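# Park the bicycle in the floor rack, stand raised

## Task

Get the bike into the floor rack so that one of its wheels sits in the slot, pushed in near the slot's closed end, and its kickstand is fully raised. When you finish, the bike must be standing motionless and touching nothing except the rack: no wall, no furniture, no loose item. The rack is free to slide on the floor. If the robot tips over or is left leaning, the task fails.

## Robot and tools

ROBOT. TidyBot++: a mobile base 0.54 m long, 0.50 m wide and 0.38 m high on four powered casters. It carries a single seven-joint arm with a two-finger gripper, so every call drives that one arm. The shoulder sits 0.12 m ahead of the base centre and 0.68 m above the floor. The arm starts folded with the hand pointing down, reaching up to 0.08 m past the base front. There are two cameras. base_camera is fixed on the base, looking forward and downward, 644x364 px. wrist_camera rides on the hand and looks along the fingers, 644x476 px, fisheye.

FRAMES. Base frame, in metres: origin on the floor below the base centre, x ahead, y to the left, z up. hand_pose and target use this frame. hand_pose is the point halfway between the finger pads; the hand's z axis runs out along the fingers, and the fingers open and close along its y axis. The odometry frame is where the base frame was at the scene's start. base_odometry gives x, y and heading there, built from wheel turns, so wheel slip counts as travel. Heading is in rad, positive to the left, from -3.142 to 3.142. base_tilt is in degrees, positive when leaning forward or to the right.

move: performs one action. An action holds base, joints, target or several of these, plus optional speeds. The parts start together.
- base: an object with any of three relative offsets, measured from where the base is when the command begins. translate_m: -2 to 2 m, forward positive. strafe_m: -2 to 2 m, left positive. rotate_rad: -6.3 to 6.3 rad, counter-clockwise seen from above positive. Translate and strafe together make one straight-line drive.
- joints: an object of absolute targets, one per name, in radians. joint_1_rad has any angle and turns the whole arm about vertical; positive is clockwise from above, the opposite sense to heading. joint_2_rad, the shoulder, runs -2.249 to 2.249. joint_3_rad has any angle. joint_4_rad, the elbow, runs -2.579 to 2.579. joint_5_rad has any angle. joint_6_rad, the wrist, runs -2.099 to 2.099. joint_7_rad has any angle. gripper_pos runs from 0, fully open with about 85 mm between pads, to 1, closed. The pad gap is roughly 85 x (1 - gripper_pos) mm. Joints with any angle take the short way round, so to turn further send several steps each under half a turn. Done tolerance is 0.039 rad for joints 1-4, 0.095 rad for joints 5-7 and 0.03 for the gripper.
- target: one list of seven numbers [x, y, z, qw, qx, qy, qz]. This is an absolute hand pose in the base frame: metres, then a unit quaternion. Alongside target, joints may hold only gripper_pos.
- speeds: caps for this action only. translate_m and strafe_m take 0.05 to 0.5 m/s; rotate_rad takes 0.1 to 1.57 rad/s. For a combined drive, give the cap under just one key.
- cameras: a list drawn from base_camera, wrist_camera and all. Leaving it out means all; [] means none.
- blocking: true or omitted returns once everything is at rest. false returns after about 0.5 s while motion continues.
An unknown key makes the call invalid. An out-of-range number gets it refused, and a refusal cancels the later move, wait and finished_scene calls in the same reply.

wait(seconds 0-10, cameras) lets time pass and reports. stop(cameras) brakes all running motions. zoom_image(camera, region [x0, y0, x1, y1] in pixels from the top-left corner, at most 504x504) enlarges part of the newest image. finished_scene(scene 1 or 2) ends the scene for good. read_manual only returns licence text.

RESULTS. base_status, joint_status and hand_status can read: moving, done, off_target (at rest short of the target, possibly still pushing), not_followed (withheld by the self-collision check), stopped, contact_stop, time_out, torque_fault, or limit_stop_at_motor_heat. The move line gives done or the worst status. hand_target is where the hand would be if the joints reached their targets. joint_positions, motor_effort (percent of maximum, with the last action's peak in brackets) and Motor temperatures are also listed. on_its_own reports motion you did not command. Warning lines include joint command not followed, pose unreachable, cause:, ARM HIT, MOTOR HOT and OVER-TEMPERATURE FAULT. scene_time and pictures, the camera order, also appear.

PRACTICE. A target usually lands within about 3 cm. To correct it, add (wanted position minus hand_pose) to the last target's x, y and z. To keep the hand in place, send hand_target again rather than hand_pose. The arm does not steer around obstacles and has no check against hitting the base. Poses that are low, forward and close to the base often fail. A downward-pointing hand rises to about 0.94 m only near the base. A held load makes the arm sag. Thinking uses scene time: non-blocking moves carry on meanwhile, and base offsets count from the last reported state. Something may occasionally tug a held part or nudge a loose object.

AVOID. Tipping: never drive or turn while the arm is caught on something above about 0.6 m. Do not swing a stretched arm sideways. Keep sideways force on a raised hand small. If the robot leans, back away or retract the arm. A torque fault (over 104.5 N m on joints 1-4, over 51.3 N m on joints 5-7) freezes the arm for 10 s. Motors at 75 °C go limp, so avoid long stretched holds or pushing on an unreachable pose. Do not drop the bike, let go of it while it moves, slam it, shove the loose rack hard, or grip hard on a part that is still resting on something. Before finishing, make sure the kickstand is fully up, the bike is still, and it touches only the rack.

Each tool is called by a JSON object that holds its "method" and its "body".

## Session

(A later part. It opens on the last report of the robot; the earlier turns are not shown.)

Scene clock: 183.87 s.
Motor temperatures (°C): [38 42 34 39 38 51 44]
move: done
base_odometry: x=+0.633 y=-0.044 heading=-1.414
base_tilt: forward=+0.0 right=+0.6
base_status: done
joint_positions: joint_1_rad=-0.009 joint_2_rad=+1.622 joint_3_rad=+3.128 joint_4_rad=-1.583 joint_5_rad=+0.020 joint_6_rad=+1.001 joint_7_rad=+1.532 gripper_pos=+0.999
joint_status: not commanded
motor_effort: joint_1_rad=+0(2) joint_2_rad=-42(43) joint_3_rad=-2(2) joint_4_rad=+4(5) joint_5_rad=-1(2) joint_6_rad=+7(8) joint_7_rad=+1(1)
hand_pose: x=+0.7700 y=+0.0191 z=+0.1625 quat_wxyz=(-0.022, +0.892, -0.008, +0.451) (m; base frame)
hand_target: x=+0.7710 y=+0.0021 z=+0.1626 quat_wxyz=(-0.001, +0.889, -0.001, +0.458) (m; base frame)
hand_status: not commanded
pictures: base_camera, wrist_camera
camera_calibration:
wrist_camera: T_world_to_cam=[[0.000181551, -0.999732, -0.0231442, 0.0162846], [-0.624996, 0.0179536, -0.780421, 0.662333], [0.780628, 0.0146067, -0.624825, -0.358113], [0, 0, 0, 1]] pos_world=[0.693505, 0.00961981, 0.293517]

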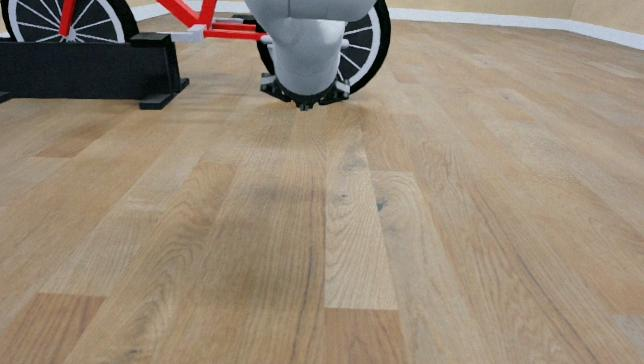

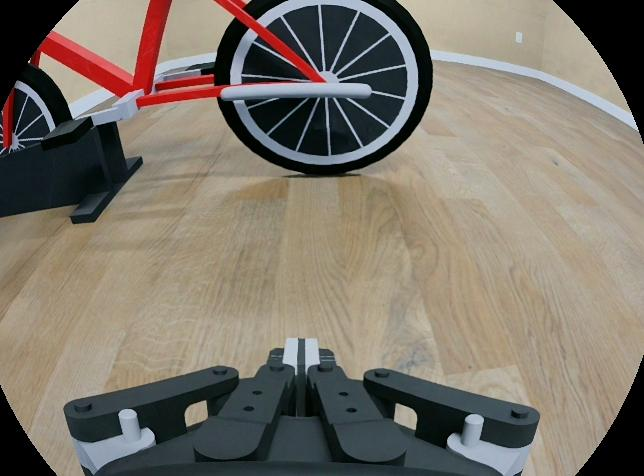

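{"method": "move", "body": {"base": {"strafe_m": 0.5}, "joints": {"joint_2_rad": 0.42, "joint_4_rad": -1.0, "joint_6_rad": -1.0}}}

Scene clock: 187.03 s.
Motor temperatures (°C): [38 42 34 39 38 51 44]
move: done
base_odometry: x=+1.127 y=+0.035 heading=-1.413
base_tilt: forward=+0.0 right=+0.6
base_status: done
joint_positions: joint_1_rad=-0.010 joint_2_rad=+0.422 joint_3_rad=+3.131 joint_4_rad=-1.005 joint_5_rad=+0.020 joint_6_rad=-0.949 joint_7_rad=+1.532 gripper_pos=+0.999
joint_status: all done
motor_effort: joint_1_rad=+0(4) joint_2_rad=-36(50) joint_3_rad=-1(3) joint_4_rad=+20(21) joint_5_rad=-1(2) joint_6_rad=+6(8) joint_7_rad=+1(1)
hand_pose: x=+0.8182 y=+0.0097 z=+0.8863 quat_wxyz=(-0.004, +0.928, -0.007, +0.374) (m; base frame)
hand_target: x=+0.8070 y=+0.0022 z=+0.8795 quat_wxyz=(-0.001, +0.936, +0.000, +0.353) (m; base frame)
hand_status: not commanded
pictures: base_camera, wrist_camera
camera_calibration:
wrist_camera: T_world_to_cam=[[-0.0114873, -0.99987, 0.0113092, 0.00261789], [-0.748659, 0.00110269, -0.662955, 1.25474], [0.662856, -0.0160823, -0.748574, 0.263021], [0, 0, 0, 1]] pos_world=[0.76506, 0.00546394, 1.0287]

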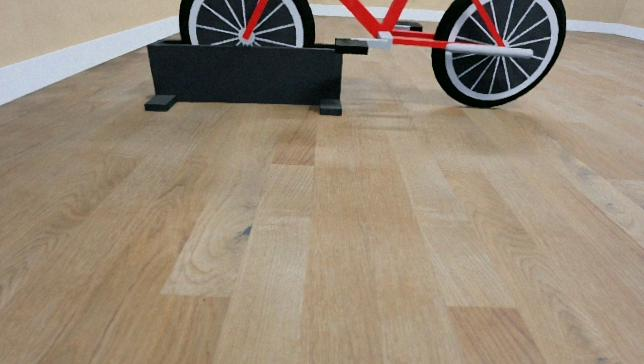

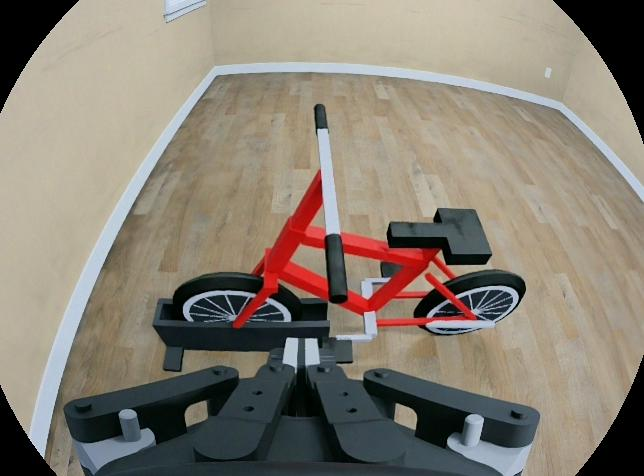

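{"method": "zoom_image", "body": {"camera": "base_camera", "region": [120, 0, 360, 130]}}

{"method": "zoom_image", "body": {"camera": "wrist_camera", "region": [120, 240, 370, 400]}}

Scaled by 2.100.

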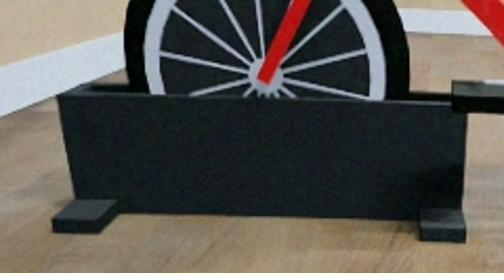

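Scaled by 2.016.

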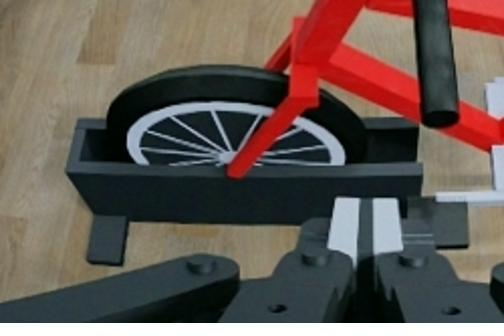

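{"method": "move", "body": {"base": {"strafe_m": -0.80}, "cameras": []}}

{"method": "move", "body": {"joints": {"joint_2_rad": 1.63, "joint_4_rad": -1.58, "joint_6_rad": 1.02}}}

Scene clock: 190.77 s.
Motor temperatures (°C): [38 42 34 40 38 51 44]
move: done
base_odometry: x=+0.337 y=-0.091 heading=-1.414
base_tilt: forward=+0.0 right=+0.6
base_status: done
joint_positions: joint_1_rad=-0.002 joint_2_rad=+0.422 joint_3_rad=+3.133 joint_4_rad=-1.005 joint_5_rad=+0.020 joint_6_rad=-0.952 joint_7_rad=+1.532 gripper_pos=+0.999
joint_status: not commanded
motor_effort: joint_1_rad=-1(4) joint_2_rad=-36(38) joint_3_rad=+0(3) joint_4_rad=+21(22) joint_5_rad=-2(2) joint_6_rad=+6(6) joint_7_rad=+1(1)
hand_pose: x=+0.8175 y=+0.0023 z=+0.8856 quat_wxyz=(-0.001, +0.928, -0.012, +0.372) (m; base frame)
hand_target: x=+0.8070 y=+0.0022 z=+0.8795 quat_wxyz=(-0.001, +0.936, +0.000, +0.353) (m; base frame)
hand_status: not commanded
pictures: none
No camera images: "cameras" was empty.

Scene clock: 193.80 s.
Motor temperatures (°C): [38 42 34 40 38 51 44]
move: done
base_odometry: x=+0.337 y=-0.091 heading=-1.414
base_tilt: forward=+0.0 right=+0.6
base_status: not commanded
joint_positions: joint_1_rad=-0.002 joint_2_rad=+1.619 joint_3_rad=+3.133 joint_4_rad=-1.571 joint_5_rad=+0.020 joint_6_rad=+0.980 joint_7_rad=+1.532 gripper_pos=+0.999
joint_status: all done
motor_effort: joint_1_rad=+0(1) joint_2_rad=-42(52) joint_3_rad=-1(2) joint_4_rad=+4(22) joint_5_rad=-1(2) joint_6_rad=+7(8) joint_7_rad=+0(1)
hand_pose: x=+0.7737 y=+0.0117 z=+0.1620 quat_wxyz=(-0.018, +0.893, -0.010, +0.449) (m; base frame)
hand_target: x=+0.7710 y=+0.0021 z=+0.1626 quat_wxyz=(-0.001, +0.889, -0.001, +0.458) (m; base frame)
hand_status: not commanded
pictures: base_camera, wrist_camera
camera_calibration:
wrist_camera: T_world_to_cam=[[-0.00720659, -0.999817, -0.0177408, 0.0136906], [-0.629367, 0.0183217, -0.776892, 0.667199], [0.777075, 0.00556676, -0.629384, -0.357574], [0, 0, 0, 1]] pos_world=[0.697873, 0.00345439, 0.293533]

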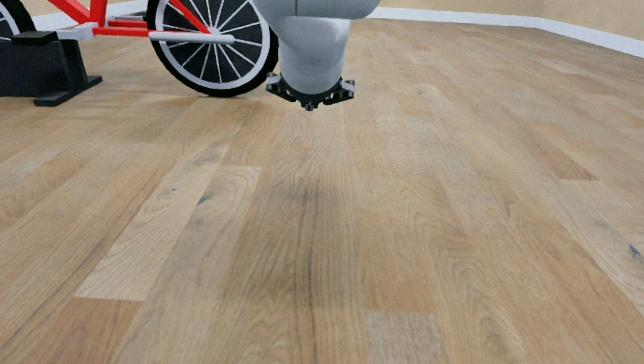

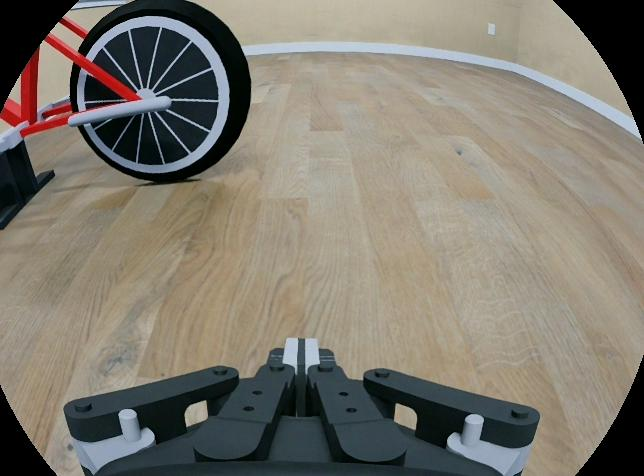

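{"method": "move", "body": {"base": {"translate_m": 0.49}}}

Scene clock: 196.23 s.
Motor temperatures (°C): [38 42 34 39 38 51 44]
move: done
base_odometry: x=+0.413 y=-0.575 heading=-1.414
base_tilt: forward=+0.0 right=+0.6
base_status: done
joint_positions: joint_1_rad=-0.002 joint_2_rad=+1.619 joint_3_rad=+3.133 joint_4_rad=-1.574 joint_5_rad=+0.020 joint_6_rad=+0.987 joint_7_rad=+1.532 gripper_pos=+0.999
joint_status: not commanded
motor_effort: joint_1_rad=+0(1) joint_2_rad=-42(44) joint_3_rad=-1(2) joint_4_rad=+4(5) joint_5_rad=-1(2) joint_6_rad=+7(8) joint_7_rad=+0(1)
hand_pose: x=+0.7735 y=+0.0117 z=+0.1629 quat_wxyz=(-0.018, +0.893, -0.010, +0.450) (m; base frame)
hand_target: x=+0.7710 y=+0.0021 z=+0.1626 quat_wxyz=(-0.001, +0.889, -0.001, +0.458) (m; base frame)
hand_status: not commanded
pictures: base_camera, wrist_camera
camera_calibration:
wrist_camera: T_world_to_cam=[[-0.00718082, -0.999814, -0.0178908, 0.0137217], [-0.626619, 0.0184419, -0.779108, 0.666006], [0.779293, 0.00561607, -0.626635, -0.359055], [0, 0, 0, 1]] pos_world=[0.69724, 0.00345319, 0.29414]

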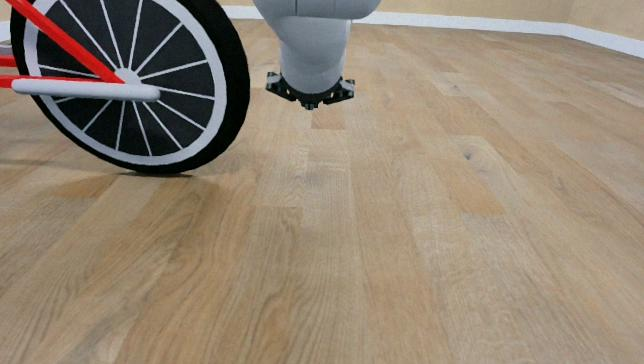

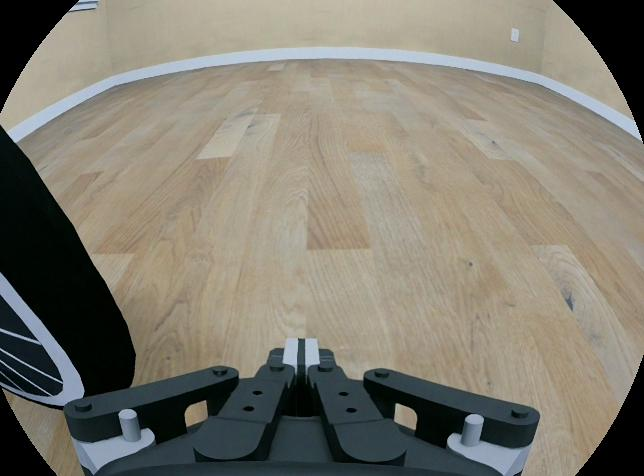

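{"method": "move", "body": {"base": {"translate_m": 0.035}, "cameras": []}}

{"method": "move", "body": {"base": {"strafe_m": 0.13}, "speeds": {"strafe_m": 0.1}}}

Scene clock: 199.63 s.
Motor temperatures (°C): [38 42 34 39 38 51 44]
move: done
base_odometry: x=+0.418 y=-0.610 heading=-1.415
base_tilt: forward=+0.0 right=+0.6
base_status: done
joint_positions: joint_1_rad=-0.002 joint_2_rad=+1.619 joint_3_rad=+3.133 joint_4_rad=-1.575 joint_5_rad=+0.020 joint_6_rad=+0.988 joint_7_rad=+1.532 gripper_pos=+0.999
joint_status: not commanded
motor_effort: joint_1_rad=+0(1) joint_2_rad=-42(43) joint_3_rad=-1(2) joint_4_rad=+3(5) joint_5_rad=-1(2) joint_6_rad=+7(7) joint_7_rad=+1(1)
hand_pose: x=+0.7731 y=+0.0117 z=+0.1629 quat_wxyz=(-0.018, +0.893, -0.010, +0.451) (m; base frame)
hand_target: x=+0.7710 y=+0.0021 z=+0.1626 quat_wxyz=(-0.001, +0.889, -0.001, +0.458) (m; base frame)
hand_status: not commanded
pictures: none
No camera images: "cameras" was empty.

Scene clock: 201.50 s.
Motor temperatures (°C): [38 42 34 39 38 51 44]
move: done
base_odometry: x=+0.547 y=-0.590 heading=-1.415
base_tilt: forward=+0.0 right=+0.6
base_status: done
joint_positions: joint_1_rad=+0.047 joint_2_rad=+1.619 joint_3_rad=+3.167 joint_4_rad=-1.578 joint_5_rad=+0.010 joint_6_rad=+0.998 joint_7_rad=+1.532 gripper_pos=+0.999
joint_status: not commanded
motor_effort: joint_1_rad=-10(12) joint_2_rad=-39(42) joint_3_rad=-8(9) joint_4_rad=+6(6) joint_5_rad=+5(6) joint_6_rad=+5(7) joint_7_rad=+1(1)
hand_pose: x=+0.7722 y=-0.0391 z=+0.1641 quat_wxyz=(+0.010, +0.891, -0.027, +0.454) (m; base frame)
hand_target: x=+0.7710 y=+0.0021 z=+0.1626 quat_wxyz=(-0.001, +0.889, -0.001, +0.458) (m; base frame)
hand_status: not commanded
pictures: base_camera, wrist_camera
camera_calibration:
wrist_camera: T_world_to_cam=[[-0.0634586, -0.997854, 0.0161536, 0.000921801], [-0.620692, 0.0267878, -0.783597, 0.663557], [0.781483, -0.0597524, -0.621059, -0.362103], [0, 0, 0, 1]] pos_world=[0.6949, -0.0384919, 0.295059]

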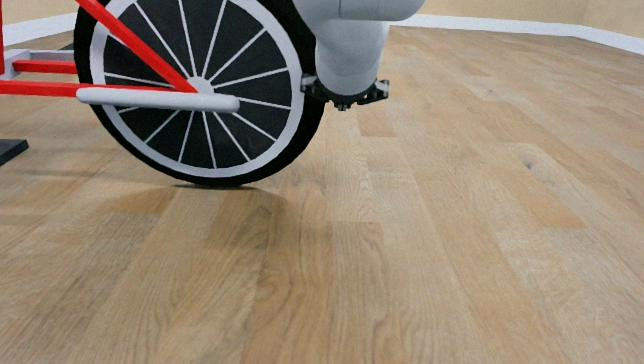

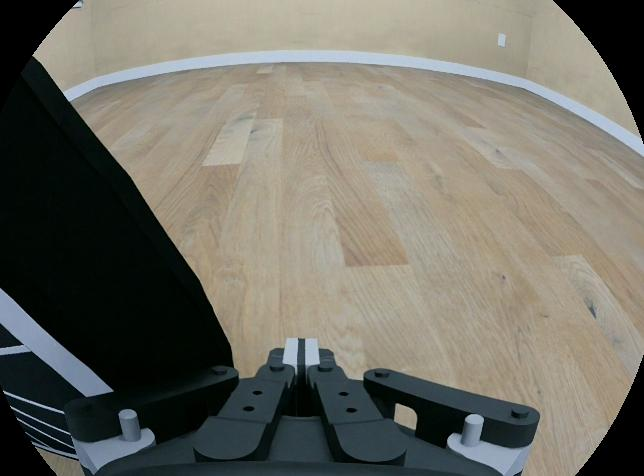

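{"method": "move", "body": {"base": {"strafe_m": 0.09}, "speeds": {"strafe_m": 0.08}}}

Scene clock: 203.37 s.
Motor temperatures (°C): [38 42 34 39 38 51 44]
move: done
base_odometry: x=+0.636 y=-0.576 heading=-1.416
base_tilt: forward=+0.0 right=+0.6
base_status: done
joint_positions: joint_1_rad=+0.087 joint_2_rad=+1.578 joint_3_rad=+3.192 joint_4_rad=-1.575 joint_5_rad=-0.017 joint_6_rad=+1.038 joint_7_rad=+1.532 gripper_pos=+0.999
joint_status: not commanded
motor_effort: joint_1_rad=-14(21) joint_2_rad=-32(39) joint_3_rad=-9(14) joint_4_rad=+3(9) joint_5_rad=+7(11) joint_6_rad=+1(5) joint_7_rad=+2(3)
hand_pose: x=+0.7977 y=-0.0861 z=+0.2036 quat_wxyz=(+0.038, +0.869, -0.049, +0.491) (m; base frame)
hand_target: x=+0.7710 y=+0.0021 z=+0.1626 quat_wxyz=(-0.001, +0.889, -0.001, +0.458) (m; base frame)
hand_status: not commanded
pictures: base_camera, wrist_camera
camera_calibration:
wrist_camera: T_world_to_cam=[[-0.129696, -0.99076, 0.0396635, 0.00361071], [-0.550113, 0.0386169, -0.834197, 0.666592], [0.824957, -0.130011, -0.550039, -0.415587], [0, 0, 0, 1]] pos_world=[0.710011, -0.0761953, 0.327337]

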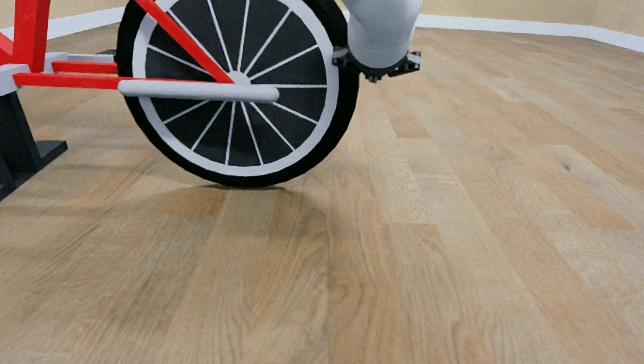

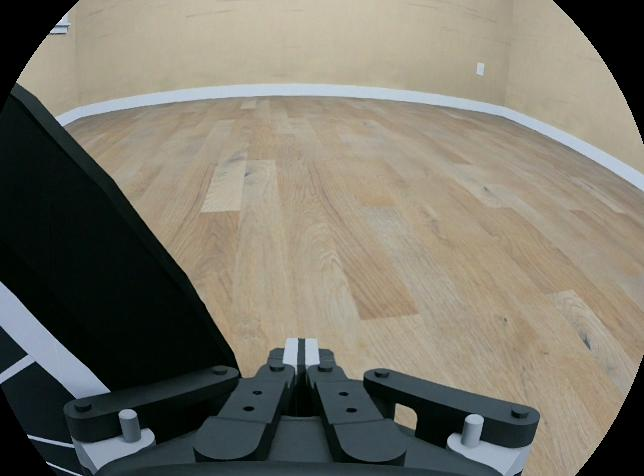

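{"method": "move", "body": {"base": {"strafe_m": -0.12}, "cameras": []}}

{"method": "move", "body": {"base": {"translate_m": -0.5}, "cameras": []}}

{"method": "move", "body": {"base": {"strafe_m": 1.05}, "joints": {"joint_1_rad": 0, "joint_2_rad": 0.42, "joint_3_rad": 3.14, "joint_4_rad": -1.3, "joint_5_rad": 0, "joint_6_rad": -1.0}}}

Scene clock: 207.17 s.
Motor temperatures (°C): [38 42 34 39 38 51 44]
move: done
base_odometry: x=+0.517 y=-0.595 heading=-1.416
base_tilt: forward=+0.0 right=+0.6
base_status: done
joint_positions: joint_1_rad=+0.005 joint_2_rad=+1.619 joint_3_rad=+3.146 joint_4_rad=-1.578 joint_5_rad=-0.017 joint_6_rad=+1.037 joint_7_rad=+1.533 gripper_pos=+0.999
joint_status: not commanded
motor_effort: joint_1_rad=+0(14) joint_2_rad=-41(44) joint_3_rad=-1(9) joint_4_rad=+4(6) joint_5_rad=-1(8) joint_6_rad=+7(8) joint_7_rad=+1(2)
hand_pose: x=+0.7805 y=-0.0086 z=+0.1746 quat_wxyz=(-0.001, +0.882, -0.025, +0.471) (m; base frame)
hand_target: x=+0.7710 y=+0.0021 z=+0.1626 quat_wxyz=(-0.001, +0.889, -0.001, +0.458) (m; base frame)
hand_status: not commanded
pictures: none
No camera images: "cameras" was empty.

Scene clock: 209.50 s.
Motor temperatures (°C): [38 42 34 39 38 51 44]
move: done
base_odometry: x=+0.440 y=-0.101 heading=-1.415
base_tilt: forward=+0.0 right=+0.6
base_status: done
joint_positions: joint_1_rad=+0.005 joint_2_rad=+1.620 joint_3_rad=+3.146 joint_4_rad=-1.581 joint_5_rad=-0.017 joint_6_rad=+1.037 joint_7_rad=+1.533 gripper_pos=+0.999
joint_status: not commanded
motor_effort: joint_1_rad=+0(1) joint_2_rad=-42(44) joint_3_rad=-1(2) joint_4_rad=+4(5) joint_5_rad=-1(2) joint_6_rad=+7(8) joint_7_rad=+1(1)
hand_pose: x=+0.7784 y=-0.0086 z=+0.1731 quat_wxyz=(-0.001, +0.883, -0.025, +0.469) (m; base frame)
hand_target: x=+0.7710 y=+0.0021 z=+0.1626 quat_wxyz=(-0.001, +0.889, -0.001, +0.458) (m; base frame)
hand_status: not commanded
pictures: none
No camera images: "cameras" was empty.

Scene clock: 212.93 s.
Motor temperatures (°C): [38 42 34 39 38 51 44]
move: done
base_odometry: x=+1.477 y=+0.062 heading=-1.415
base_tilt: forward=+0.0 right=+0.6
base_status: done
joint_positions: joint_1_rad=+0.002 joint_2_rad=+0.430 joint_3_rad=+3.146 joint_4_rad=-1.308 joint_5_rad=-0.017 joint_6_rad=-0.952 joint_7_rad=+1.533 gripper_pos=+0.999
joint_status: all done
motor_effort: joint_1_rad=+0(4) joint_2_rad=-34(49) joint_3_rad=+0(3) joint_4_rad=+19(20) joint_5_rad=-1(3) joint_6_rad=+4(8) joint_7_rad=+1(1)
hand_pose: x=+0.7402 y=+0.0024 z=+0.7319 quat_wxyz=(-0.011, +0.974, -0.024, +0.224) (m; base frame)
hand_target: x=+0.7288 y=+0.0022 z=+0.7352 quat_wxyz=(-0.001, +0.978, +0.000, +0.209) (m; base frame)
hand_status: not commanded
pictures: base_camera, wrist_camera
camera_calibration:
wrist_camera: T_world_to_cam=[[-0.0361889, -0.999306, -0.00887683, 0.0292201], [-0.916406, 0.0367272, -0.398562, 1.02458], [0.398611, -0.00628874, -0.917098, 0.51794], [0, 0, 0, 1]] pos_world=[0.733529, -0.00517281, 0.883619]

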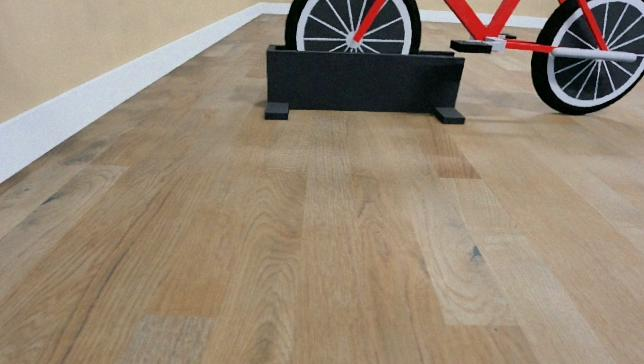

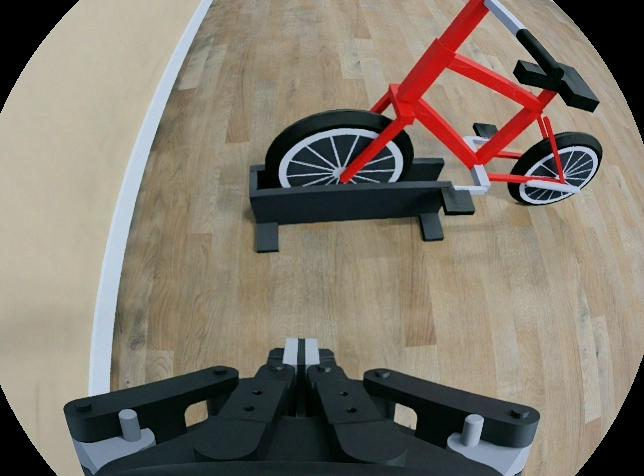

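{"method": "zoom_image", "body": {"camera": "wrist_camera", "region": [230, 90, 480, 260]}}

{"method": "zoom_image", "body": {"camera": "base_camera", "region": [250, 0, 490, 130]}}

Scaled by 2.016.

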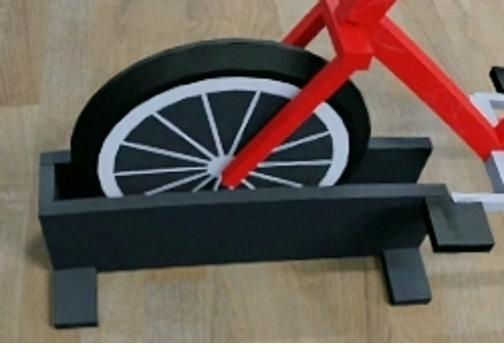

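Scaled by 2.100.

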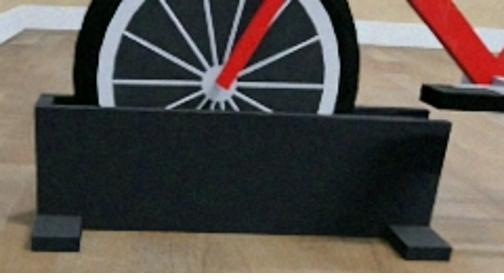

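{"method": "move", "body": {"base": {"strafe_m": -1.04}, "cameras": []}}

{"method": "move", "body": {"joints": {"joint_2_rad": 1.63, "joint_4_rad": -1.58, "joint_6_rad": 1.02, "joint_1_rad": 0, "joint_3_rad": 3.14}, "cameras": ["base_camera"]}}

{"method": "move", "body": {"base": {"translate_m": 0.5}}}

Scene clock: 217.00 s.
Motor temperatures (°C): [38 42 34 39 38 51 44]
move: done
base_odometry: x=+0.450 y=-0.100 heading=-1.415
base_tilt: forward=+0.0 right=+0.6
base_status: done
joint_positions: joint_1_rad=+0.000 joint_2_rad=+0.430 joint_3_rad=+3.143 joint_4_rad=-1.308 joint_5_rad=-0.017 joint_6_rad=-0.954 joint_7_rad=+1.533 gripper_pos=+0.999
joint_status: not commanded
motor_effort: joint_1_rad=+0(3) joint_2_rad=-34(36) joint_3_rad=+0(2) joint_4_rad=+19(20) joint_5_rad=-1(3) joint_6_rad=+4(4) joint_7_rad=+1(1)
hand_pose: x=+0.7397 y=+0.0051 z=+0.7319 quat_wxyz=(-0.012, +0.975, -0.022, +0.223) (m; base frame)
hand_target: x=+0.7288 y=+0.0022 z=+0.7352 quat_wxyz=(-0.001, +0.978, +0.000, +0.209) (m; base frame)
hand_status: not commanded
pictures: none
No camera images: "cameras" was empty.

Scene clock: 220.03 s.
Motor temperatures (°C): [38 42 34 39 38 51 44]
move: done
base_odometry: x=+0.450 y=-0.100 heading=-1.415
base_tilt: forward=+0.0 right=+0.6
base_status: not commanded
joint_positions: joint_1_rad=+0.000 joint_2_rad=+1.617 joint_3_rad=+3.143 joint_4_rad=-1.571 joint_5_rad=-0.017 joint_6_rad=+0.980 joint_7_rad=+1.533 gripper_pos=+0.999
joint_status: all done
motor_effort: joint_1_rad=+0(1) joint_2_rad=-42(48) joint_3_rad=-1(2) joint_4_rad=+4(20) joint_5_rad=-2(2) joint_6_rad=+7(8) joint_7_rad=+0(1)
hand_pose: x=+0.7750 y=-0.0034 z=+0.1632 quat_wxyz=(-0.004, +0.893, -0.024, +0.450) (m; base frame)
hand_target: x=+0.7710 y=+0.0021 z=+0.1626 quat_wxyz=(-0.001, +0.889, -0.001, +0.458) (m; base frame)
hand_status: not commanded
pictures: base_camera

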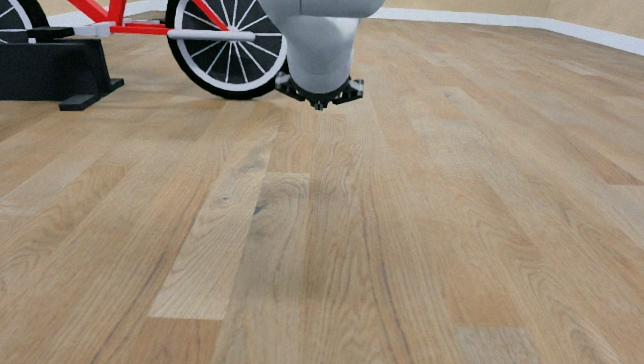

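Scene clock: 222.37 s.
Motor temperatures (°C): [38 42 34 39 38 51 44]
move: done
base_odometry: x=+0.527 y=-0.594 heading=-1.416
base_tilt: forward=+0.0 right=+0.6
base_status: done
joint_positions: joint_1_rad=+0.000 joint_2_rad=+1.617 joint_3_rad=+3.143 joint_4_rad=-1.574 joint_5_rad=-0.017 joint_6_rad=+0.987 joint_7_rad=+1.533 gripper_pos=+0.999
joint_status: not commanded
motor_effort: joint_1_rad=+0(1) joint_2_rad=-42(43) joint_3_rad=-1(2) joint_4_rad=+4(5) joint_5_rad=+0(2) joint_6_rad=+7(8) joint_7_rad=+1(1)
hand_pose: x=+0.7746 y=-0.0034 z=+0.1639 quat_wxyz=(-0.004, +0.892, -0.024, +0.452) (m; base frame)
hand_target: x=+0.7710 y=+0.0021 z=+0.1626 quat_wxyz=(-0.001, +0.889, -0.001, +0.458) (m; base frame)
hand_status: not commanded
pictures: base_camera, wrist_camera
camera_calibration:
wrist_camera: T_world_to_cam=[[-0.0437572, -0.999026, -0.00572823, 0.0250046], [-0.624252, 0.0318178, -0.780575, 0.666211], [0.779997, -0.0305799, -0.625036, -0.36007], [0, 0, 0, 1]] pos_world=[0.697831, -0.00722799, 0.295114]

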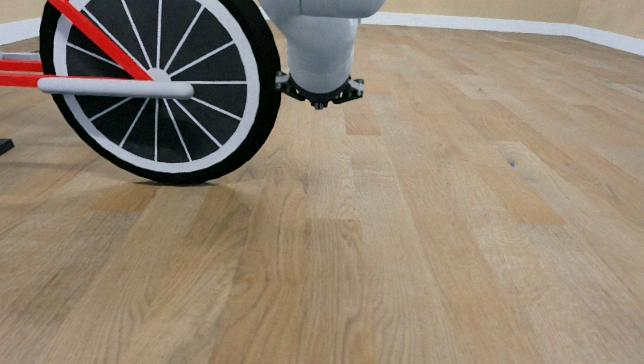

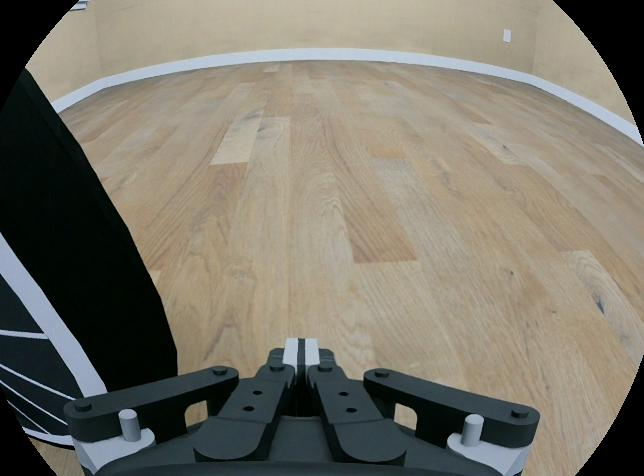

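{"method": "move", "body": {"base": {"strafe_m": 0.24}, "speeds": {"strafe_m": 0.1}}}

Scene clock: 225.40 s.
Motor temperatures (°C): [38 43 34 39 38 51 44]
move: done
base_odometry: x=+0.764 y=-0.557 heading=-1.416
base_tilt: forward=+0.0 right=+0.6
base_status: done
joint_positions: joint_1_rad=+0.138 joint_2_rad=+1.597 joint_3_rad=+3.228 joint_4_rad=-1.575 joint_5_rad=-0.072 joint_6_rad=+1.023 joint_7_rad=+1.533 gripper_pos=+0.999
joint_status: not commanded
motor_effort: joint_1_rad=-26(28) joint_2_rad=-32(42) joint_3_rad=-18(20) joint_4_rad=+5(5) joint_5_rad=+17(20) joint_6_rad=+1(7) joint_7_rad=+1(1)
hand_pose: x=+0.7755 y=-0.1506 z=+0.1887 quat_wxyz=(+0.079, +0.873, -0.086, +0.473) (m; base frame)
hand_target: x=+0.7710 y=+0.0021 z=+0.1626 quat_wxyz=(-0.001, +0.889, -0.001, +0.458) (m; base frame)
hand_status: not commanded
pictures: base_camera, wrist_camera
camera_calibration:
wrist_camera: T_world_to_cam=[[-0.231968, -0.969548, 0.0785408, 0.0126183], [-0.573263, 0.0710297, -0.816287, 0.663955], [0.78585, -0.234377, -0.572283, -0.395027], [0, 0, 0, 1]] pos_world=[0.69398, -0.127512, 0.31492]

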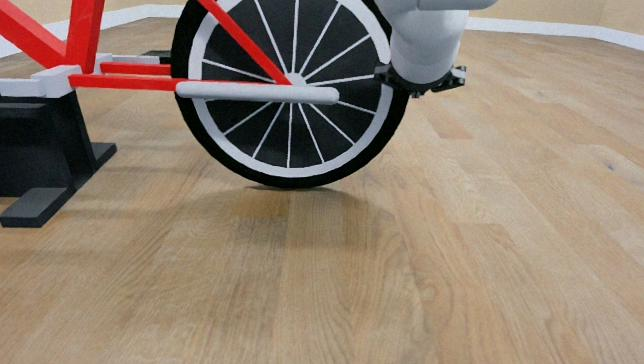

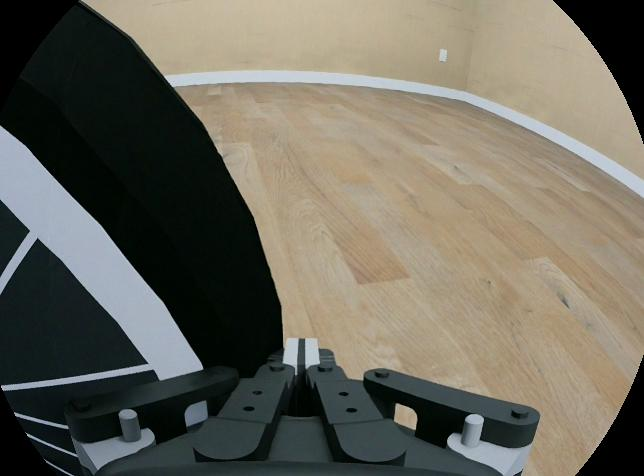

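{"method": "move", "body": {"base": {"strafe_m": 0.06}, "speeds": {"strafe_m": 0.1}}}

Scene clock: 226.63 s.
Motor temperatures (°C): [38 43 34 39 38 51 44]
move: done
base_odometry: x=+0.823 y=-0.548 heading=-1.417
base_tilt: forward=+0.0 right=+0.6
base_status: done
joint_positions: joint_1_rad=+0.175 joint_2_rad=+1.587 joint_3_rad=+3.250 joint_4_rad=-1.567 joint_5_rad=-0.100 joint_6_rad=+1.031 joint_7_rad=+1.533 gripper_pos=+0.999
joint_status: not commanded
motor_effort: joint_1_rad=-31(35) joint_2_rad=-31(36) joint_3_rad=-21(23) joint_4_rad=+3(5) joint_5_rad=+20(23) joint_6_rad=+1(4) joint_7_rad=+1(1)
hand_pose: x=+0.7762 y=-0.1937 z=+0.2019 quat_wxyz=(+0.105, +0.863, -0.108, +0.483) (m; base frame)
hand_target: x=+0.7710 y=+0.0021 z=+0.1626 quat_wxyz=(-0.001, +0.889, -0.001, +0.458) (m; base frame)
hand_status: not commanded
pictures: base_camera, wrist_camera
camera_calibration:
wrist_camera: T_world_to_cam=[[-0.294395, -0.950569, 0.0987392, 0.0179435], [-0.547669, 0.083135, -0.832554, 0.663948], [0.783192, -0.299177, -0.545072, -0.414053], [0, 0, 0, 1]] pos_world=[0.693189, -0.162016, 0.325313]

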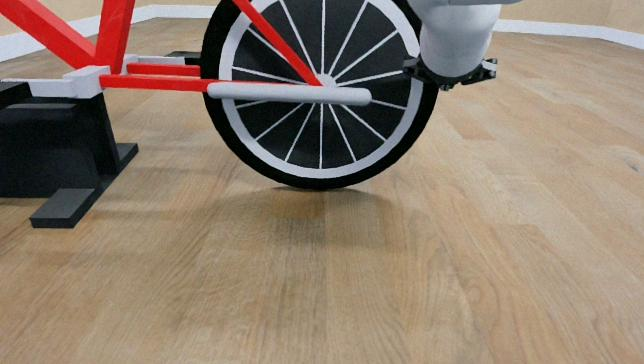

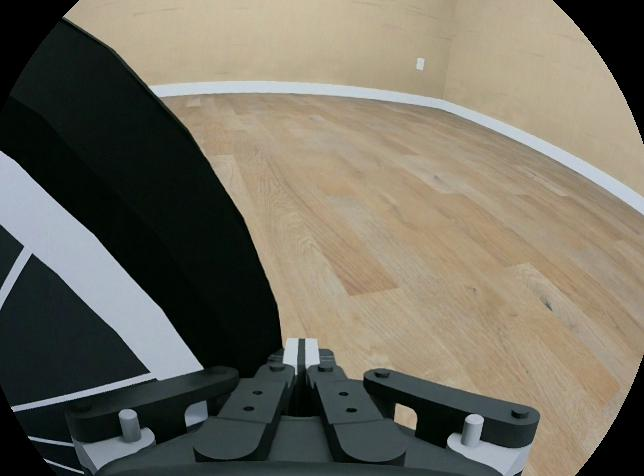

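{"method": "move", "body": {"base": {"strafe_m": -0.26}, "speeds": {"strafe_m": 0.3}, "cameras": []}}

{"method": "move", "body": {"base": {"translate_m": -0.5}, "cameras": []}}

{"method": "move", "body": {"base": {"strafe_m": 0.85}, "joints": {"joint_1_rad": 0, "joint_2_rad": 0.42, "joint_3_rad": 3.14, "joint_4_rad": -1.3, "joint_5_rad": 0, "joint_6_rad": -1.0}}}

Scene clock: 228.63 s.
Motor temperatures (°C): [38 43 34 39 38 51 44]
move: done
base_odometry: x=+0.566 y=-0.588 heading=-1.418
base_tilt: forward=+0.0 right=+0.6
base_status: done
joint_positions: joint_1_rad=+0.005 joint_2_rad=+1.622 joint_3_rad=+3.144 joint_4_rad=-1.574 joint_5_rad=-0.044 joint_6_rad=+1.034 joint_7_rad=+1.533 gripper_pos=+0.999
joint_status: not commanded
motor_effort: joint_1_rad=+0(30) joint_2_rad=-41(44) joint_3_rad=-1(19) joint_4_rad=+4(6) joint_5_rad=-2(19) joint_6_rad=+7(8) joint_7_rad=+1(1)
hand_pose: x=+0.7804 y=-0.0148 z=+0.1731 quat_wxyz=(+0.005, +0.882, -0.037, +0.471) (m; base frame)
hand_target: x=+0.7710 y=+0.0021 z=+0.1626 quat_wxyz=(-0.001, +0.889, -0.001, +0.458) (m; base frame)
hand_status: not commanded
pictures: none
No camera images: "cameras" was empty.

Scene clock: 230.97 s.
Motor temperatures (°C): [38 43 34 39 38 51 44]
move: done
base_odometry: x=+0.490 y=-0.093 heading=-1.418
base_tilt: forward=+0.0 right=+0.6
base_status: done
joint_positions: joint_1_rad=+0.005 joint_2_rad=+1.622 joint_3_rad=+3.144 joint_4_rad=-1.579 joint_5_rad=-0.044 joint_6_rad=+1.034 joint_7_rad=+1.533 gripper_pos=+0.999
joint_status: not commanded
motor_effort: joint_1_rad=+0(2) joint_2_rad=-42(44) joint_3_rad=-1(2) joint_4_rad=+4(5) joint_5_rad=-1(2) joint_6_rad=+7(8) joint_7_rad=+1(1)
hand_pose: x=+0.7774 y=-0.0147 z=+0.1714 quat_wxyz=(+0.005, +0.883, -0.037, +0.468) (m; base frame)
hand_target: x=+0.7710 y=+0.0021 z=+0.1626 quat_wxyz=(-0.001, +0.889, -0.001, +0.458) (m; base frame)
hand_status: not commanded
pictures: none
No camera images: "cameras" was empty.

Scene clock: 234.03 s.
Motor temperatures (°C): [38 43 34 39 38 51 44]
move: done
base_odometry: x=+1.330 y=+0.036 heading=-1.417
base_tilt: forward=+0.0 right=+0.6
base_status: done
joint_positions: joint_1_rad=+0.000 joint_2_rad=+0.430 joint_3_rad=+3.144 joint_4_rad=-1.308 joint_5_rad=-0.044 joint_6_rad=-0.950 joint_7_rad=+1.533 gripper_pos=+0.999
joint_status: all done
motor_effort: joint_1_rad=-1(4) joint_2_rad=-35(49) joint_3_rad=+0(3) joint_4_rad=+19(20) joint_5_rad=-2(3) joint_6_rad=+4(8) joint_7_rad=+1(1)
hand_pose: x=+0.7406 y=+0.0112 z=+0.7323 quat_wxyz=(-0.024, +0.974, -0.028, +0.224) (m; base frame)
hand_target: x=+0.7288 y=+0.0022 z=+0.7352 quat_wxyz=(-0.001, +0.978, +0.000, +0.209) (m; base frame)
hand_status: not commanded
pictures: base_camera, wrist_camera
camera_calibration:
wrist_camera: T_world_to_cam=[[-0.0376189, -0.998617, -0.0367407, 0.0595283], [-0.91573, 0.049168, -0.398774, 1.02433], [0.400029, 0.0186431, -0.916313, 0.516281], [0, 0, 0, 1]] pos_world=[0.733723, -0.0005435, 0.883739]

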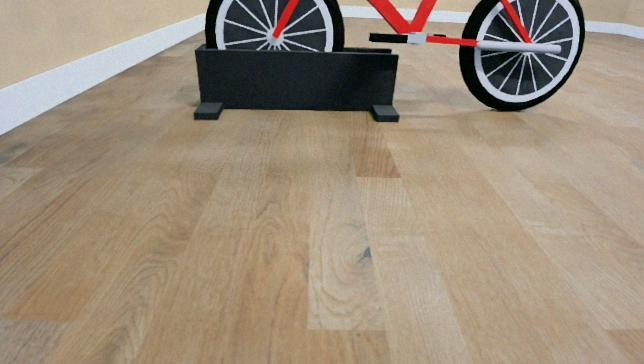

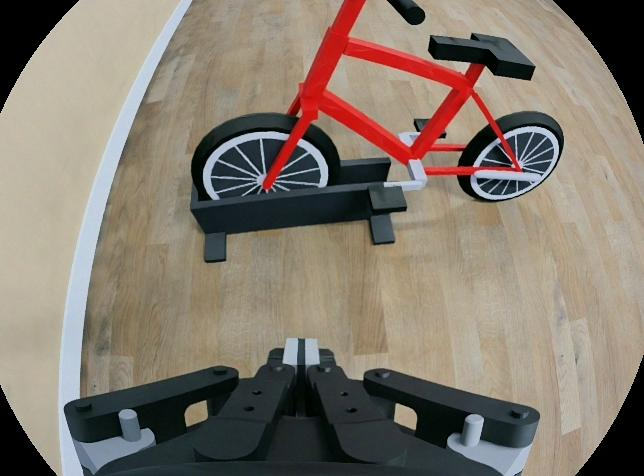

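{"method": "finished_scene", "body": {"scene": 1}}

The scene is finished: the task was done.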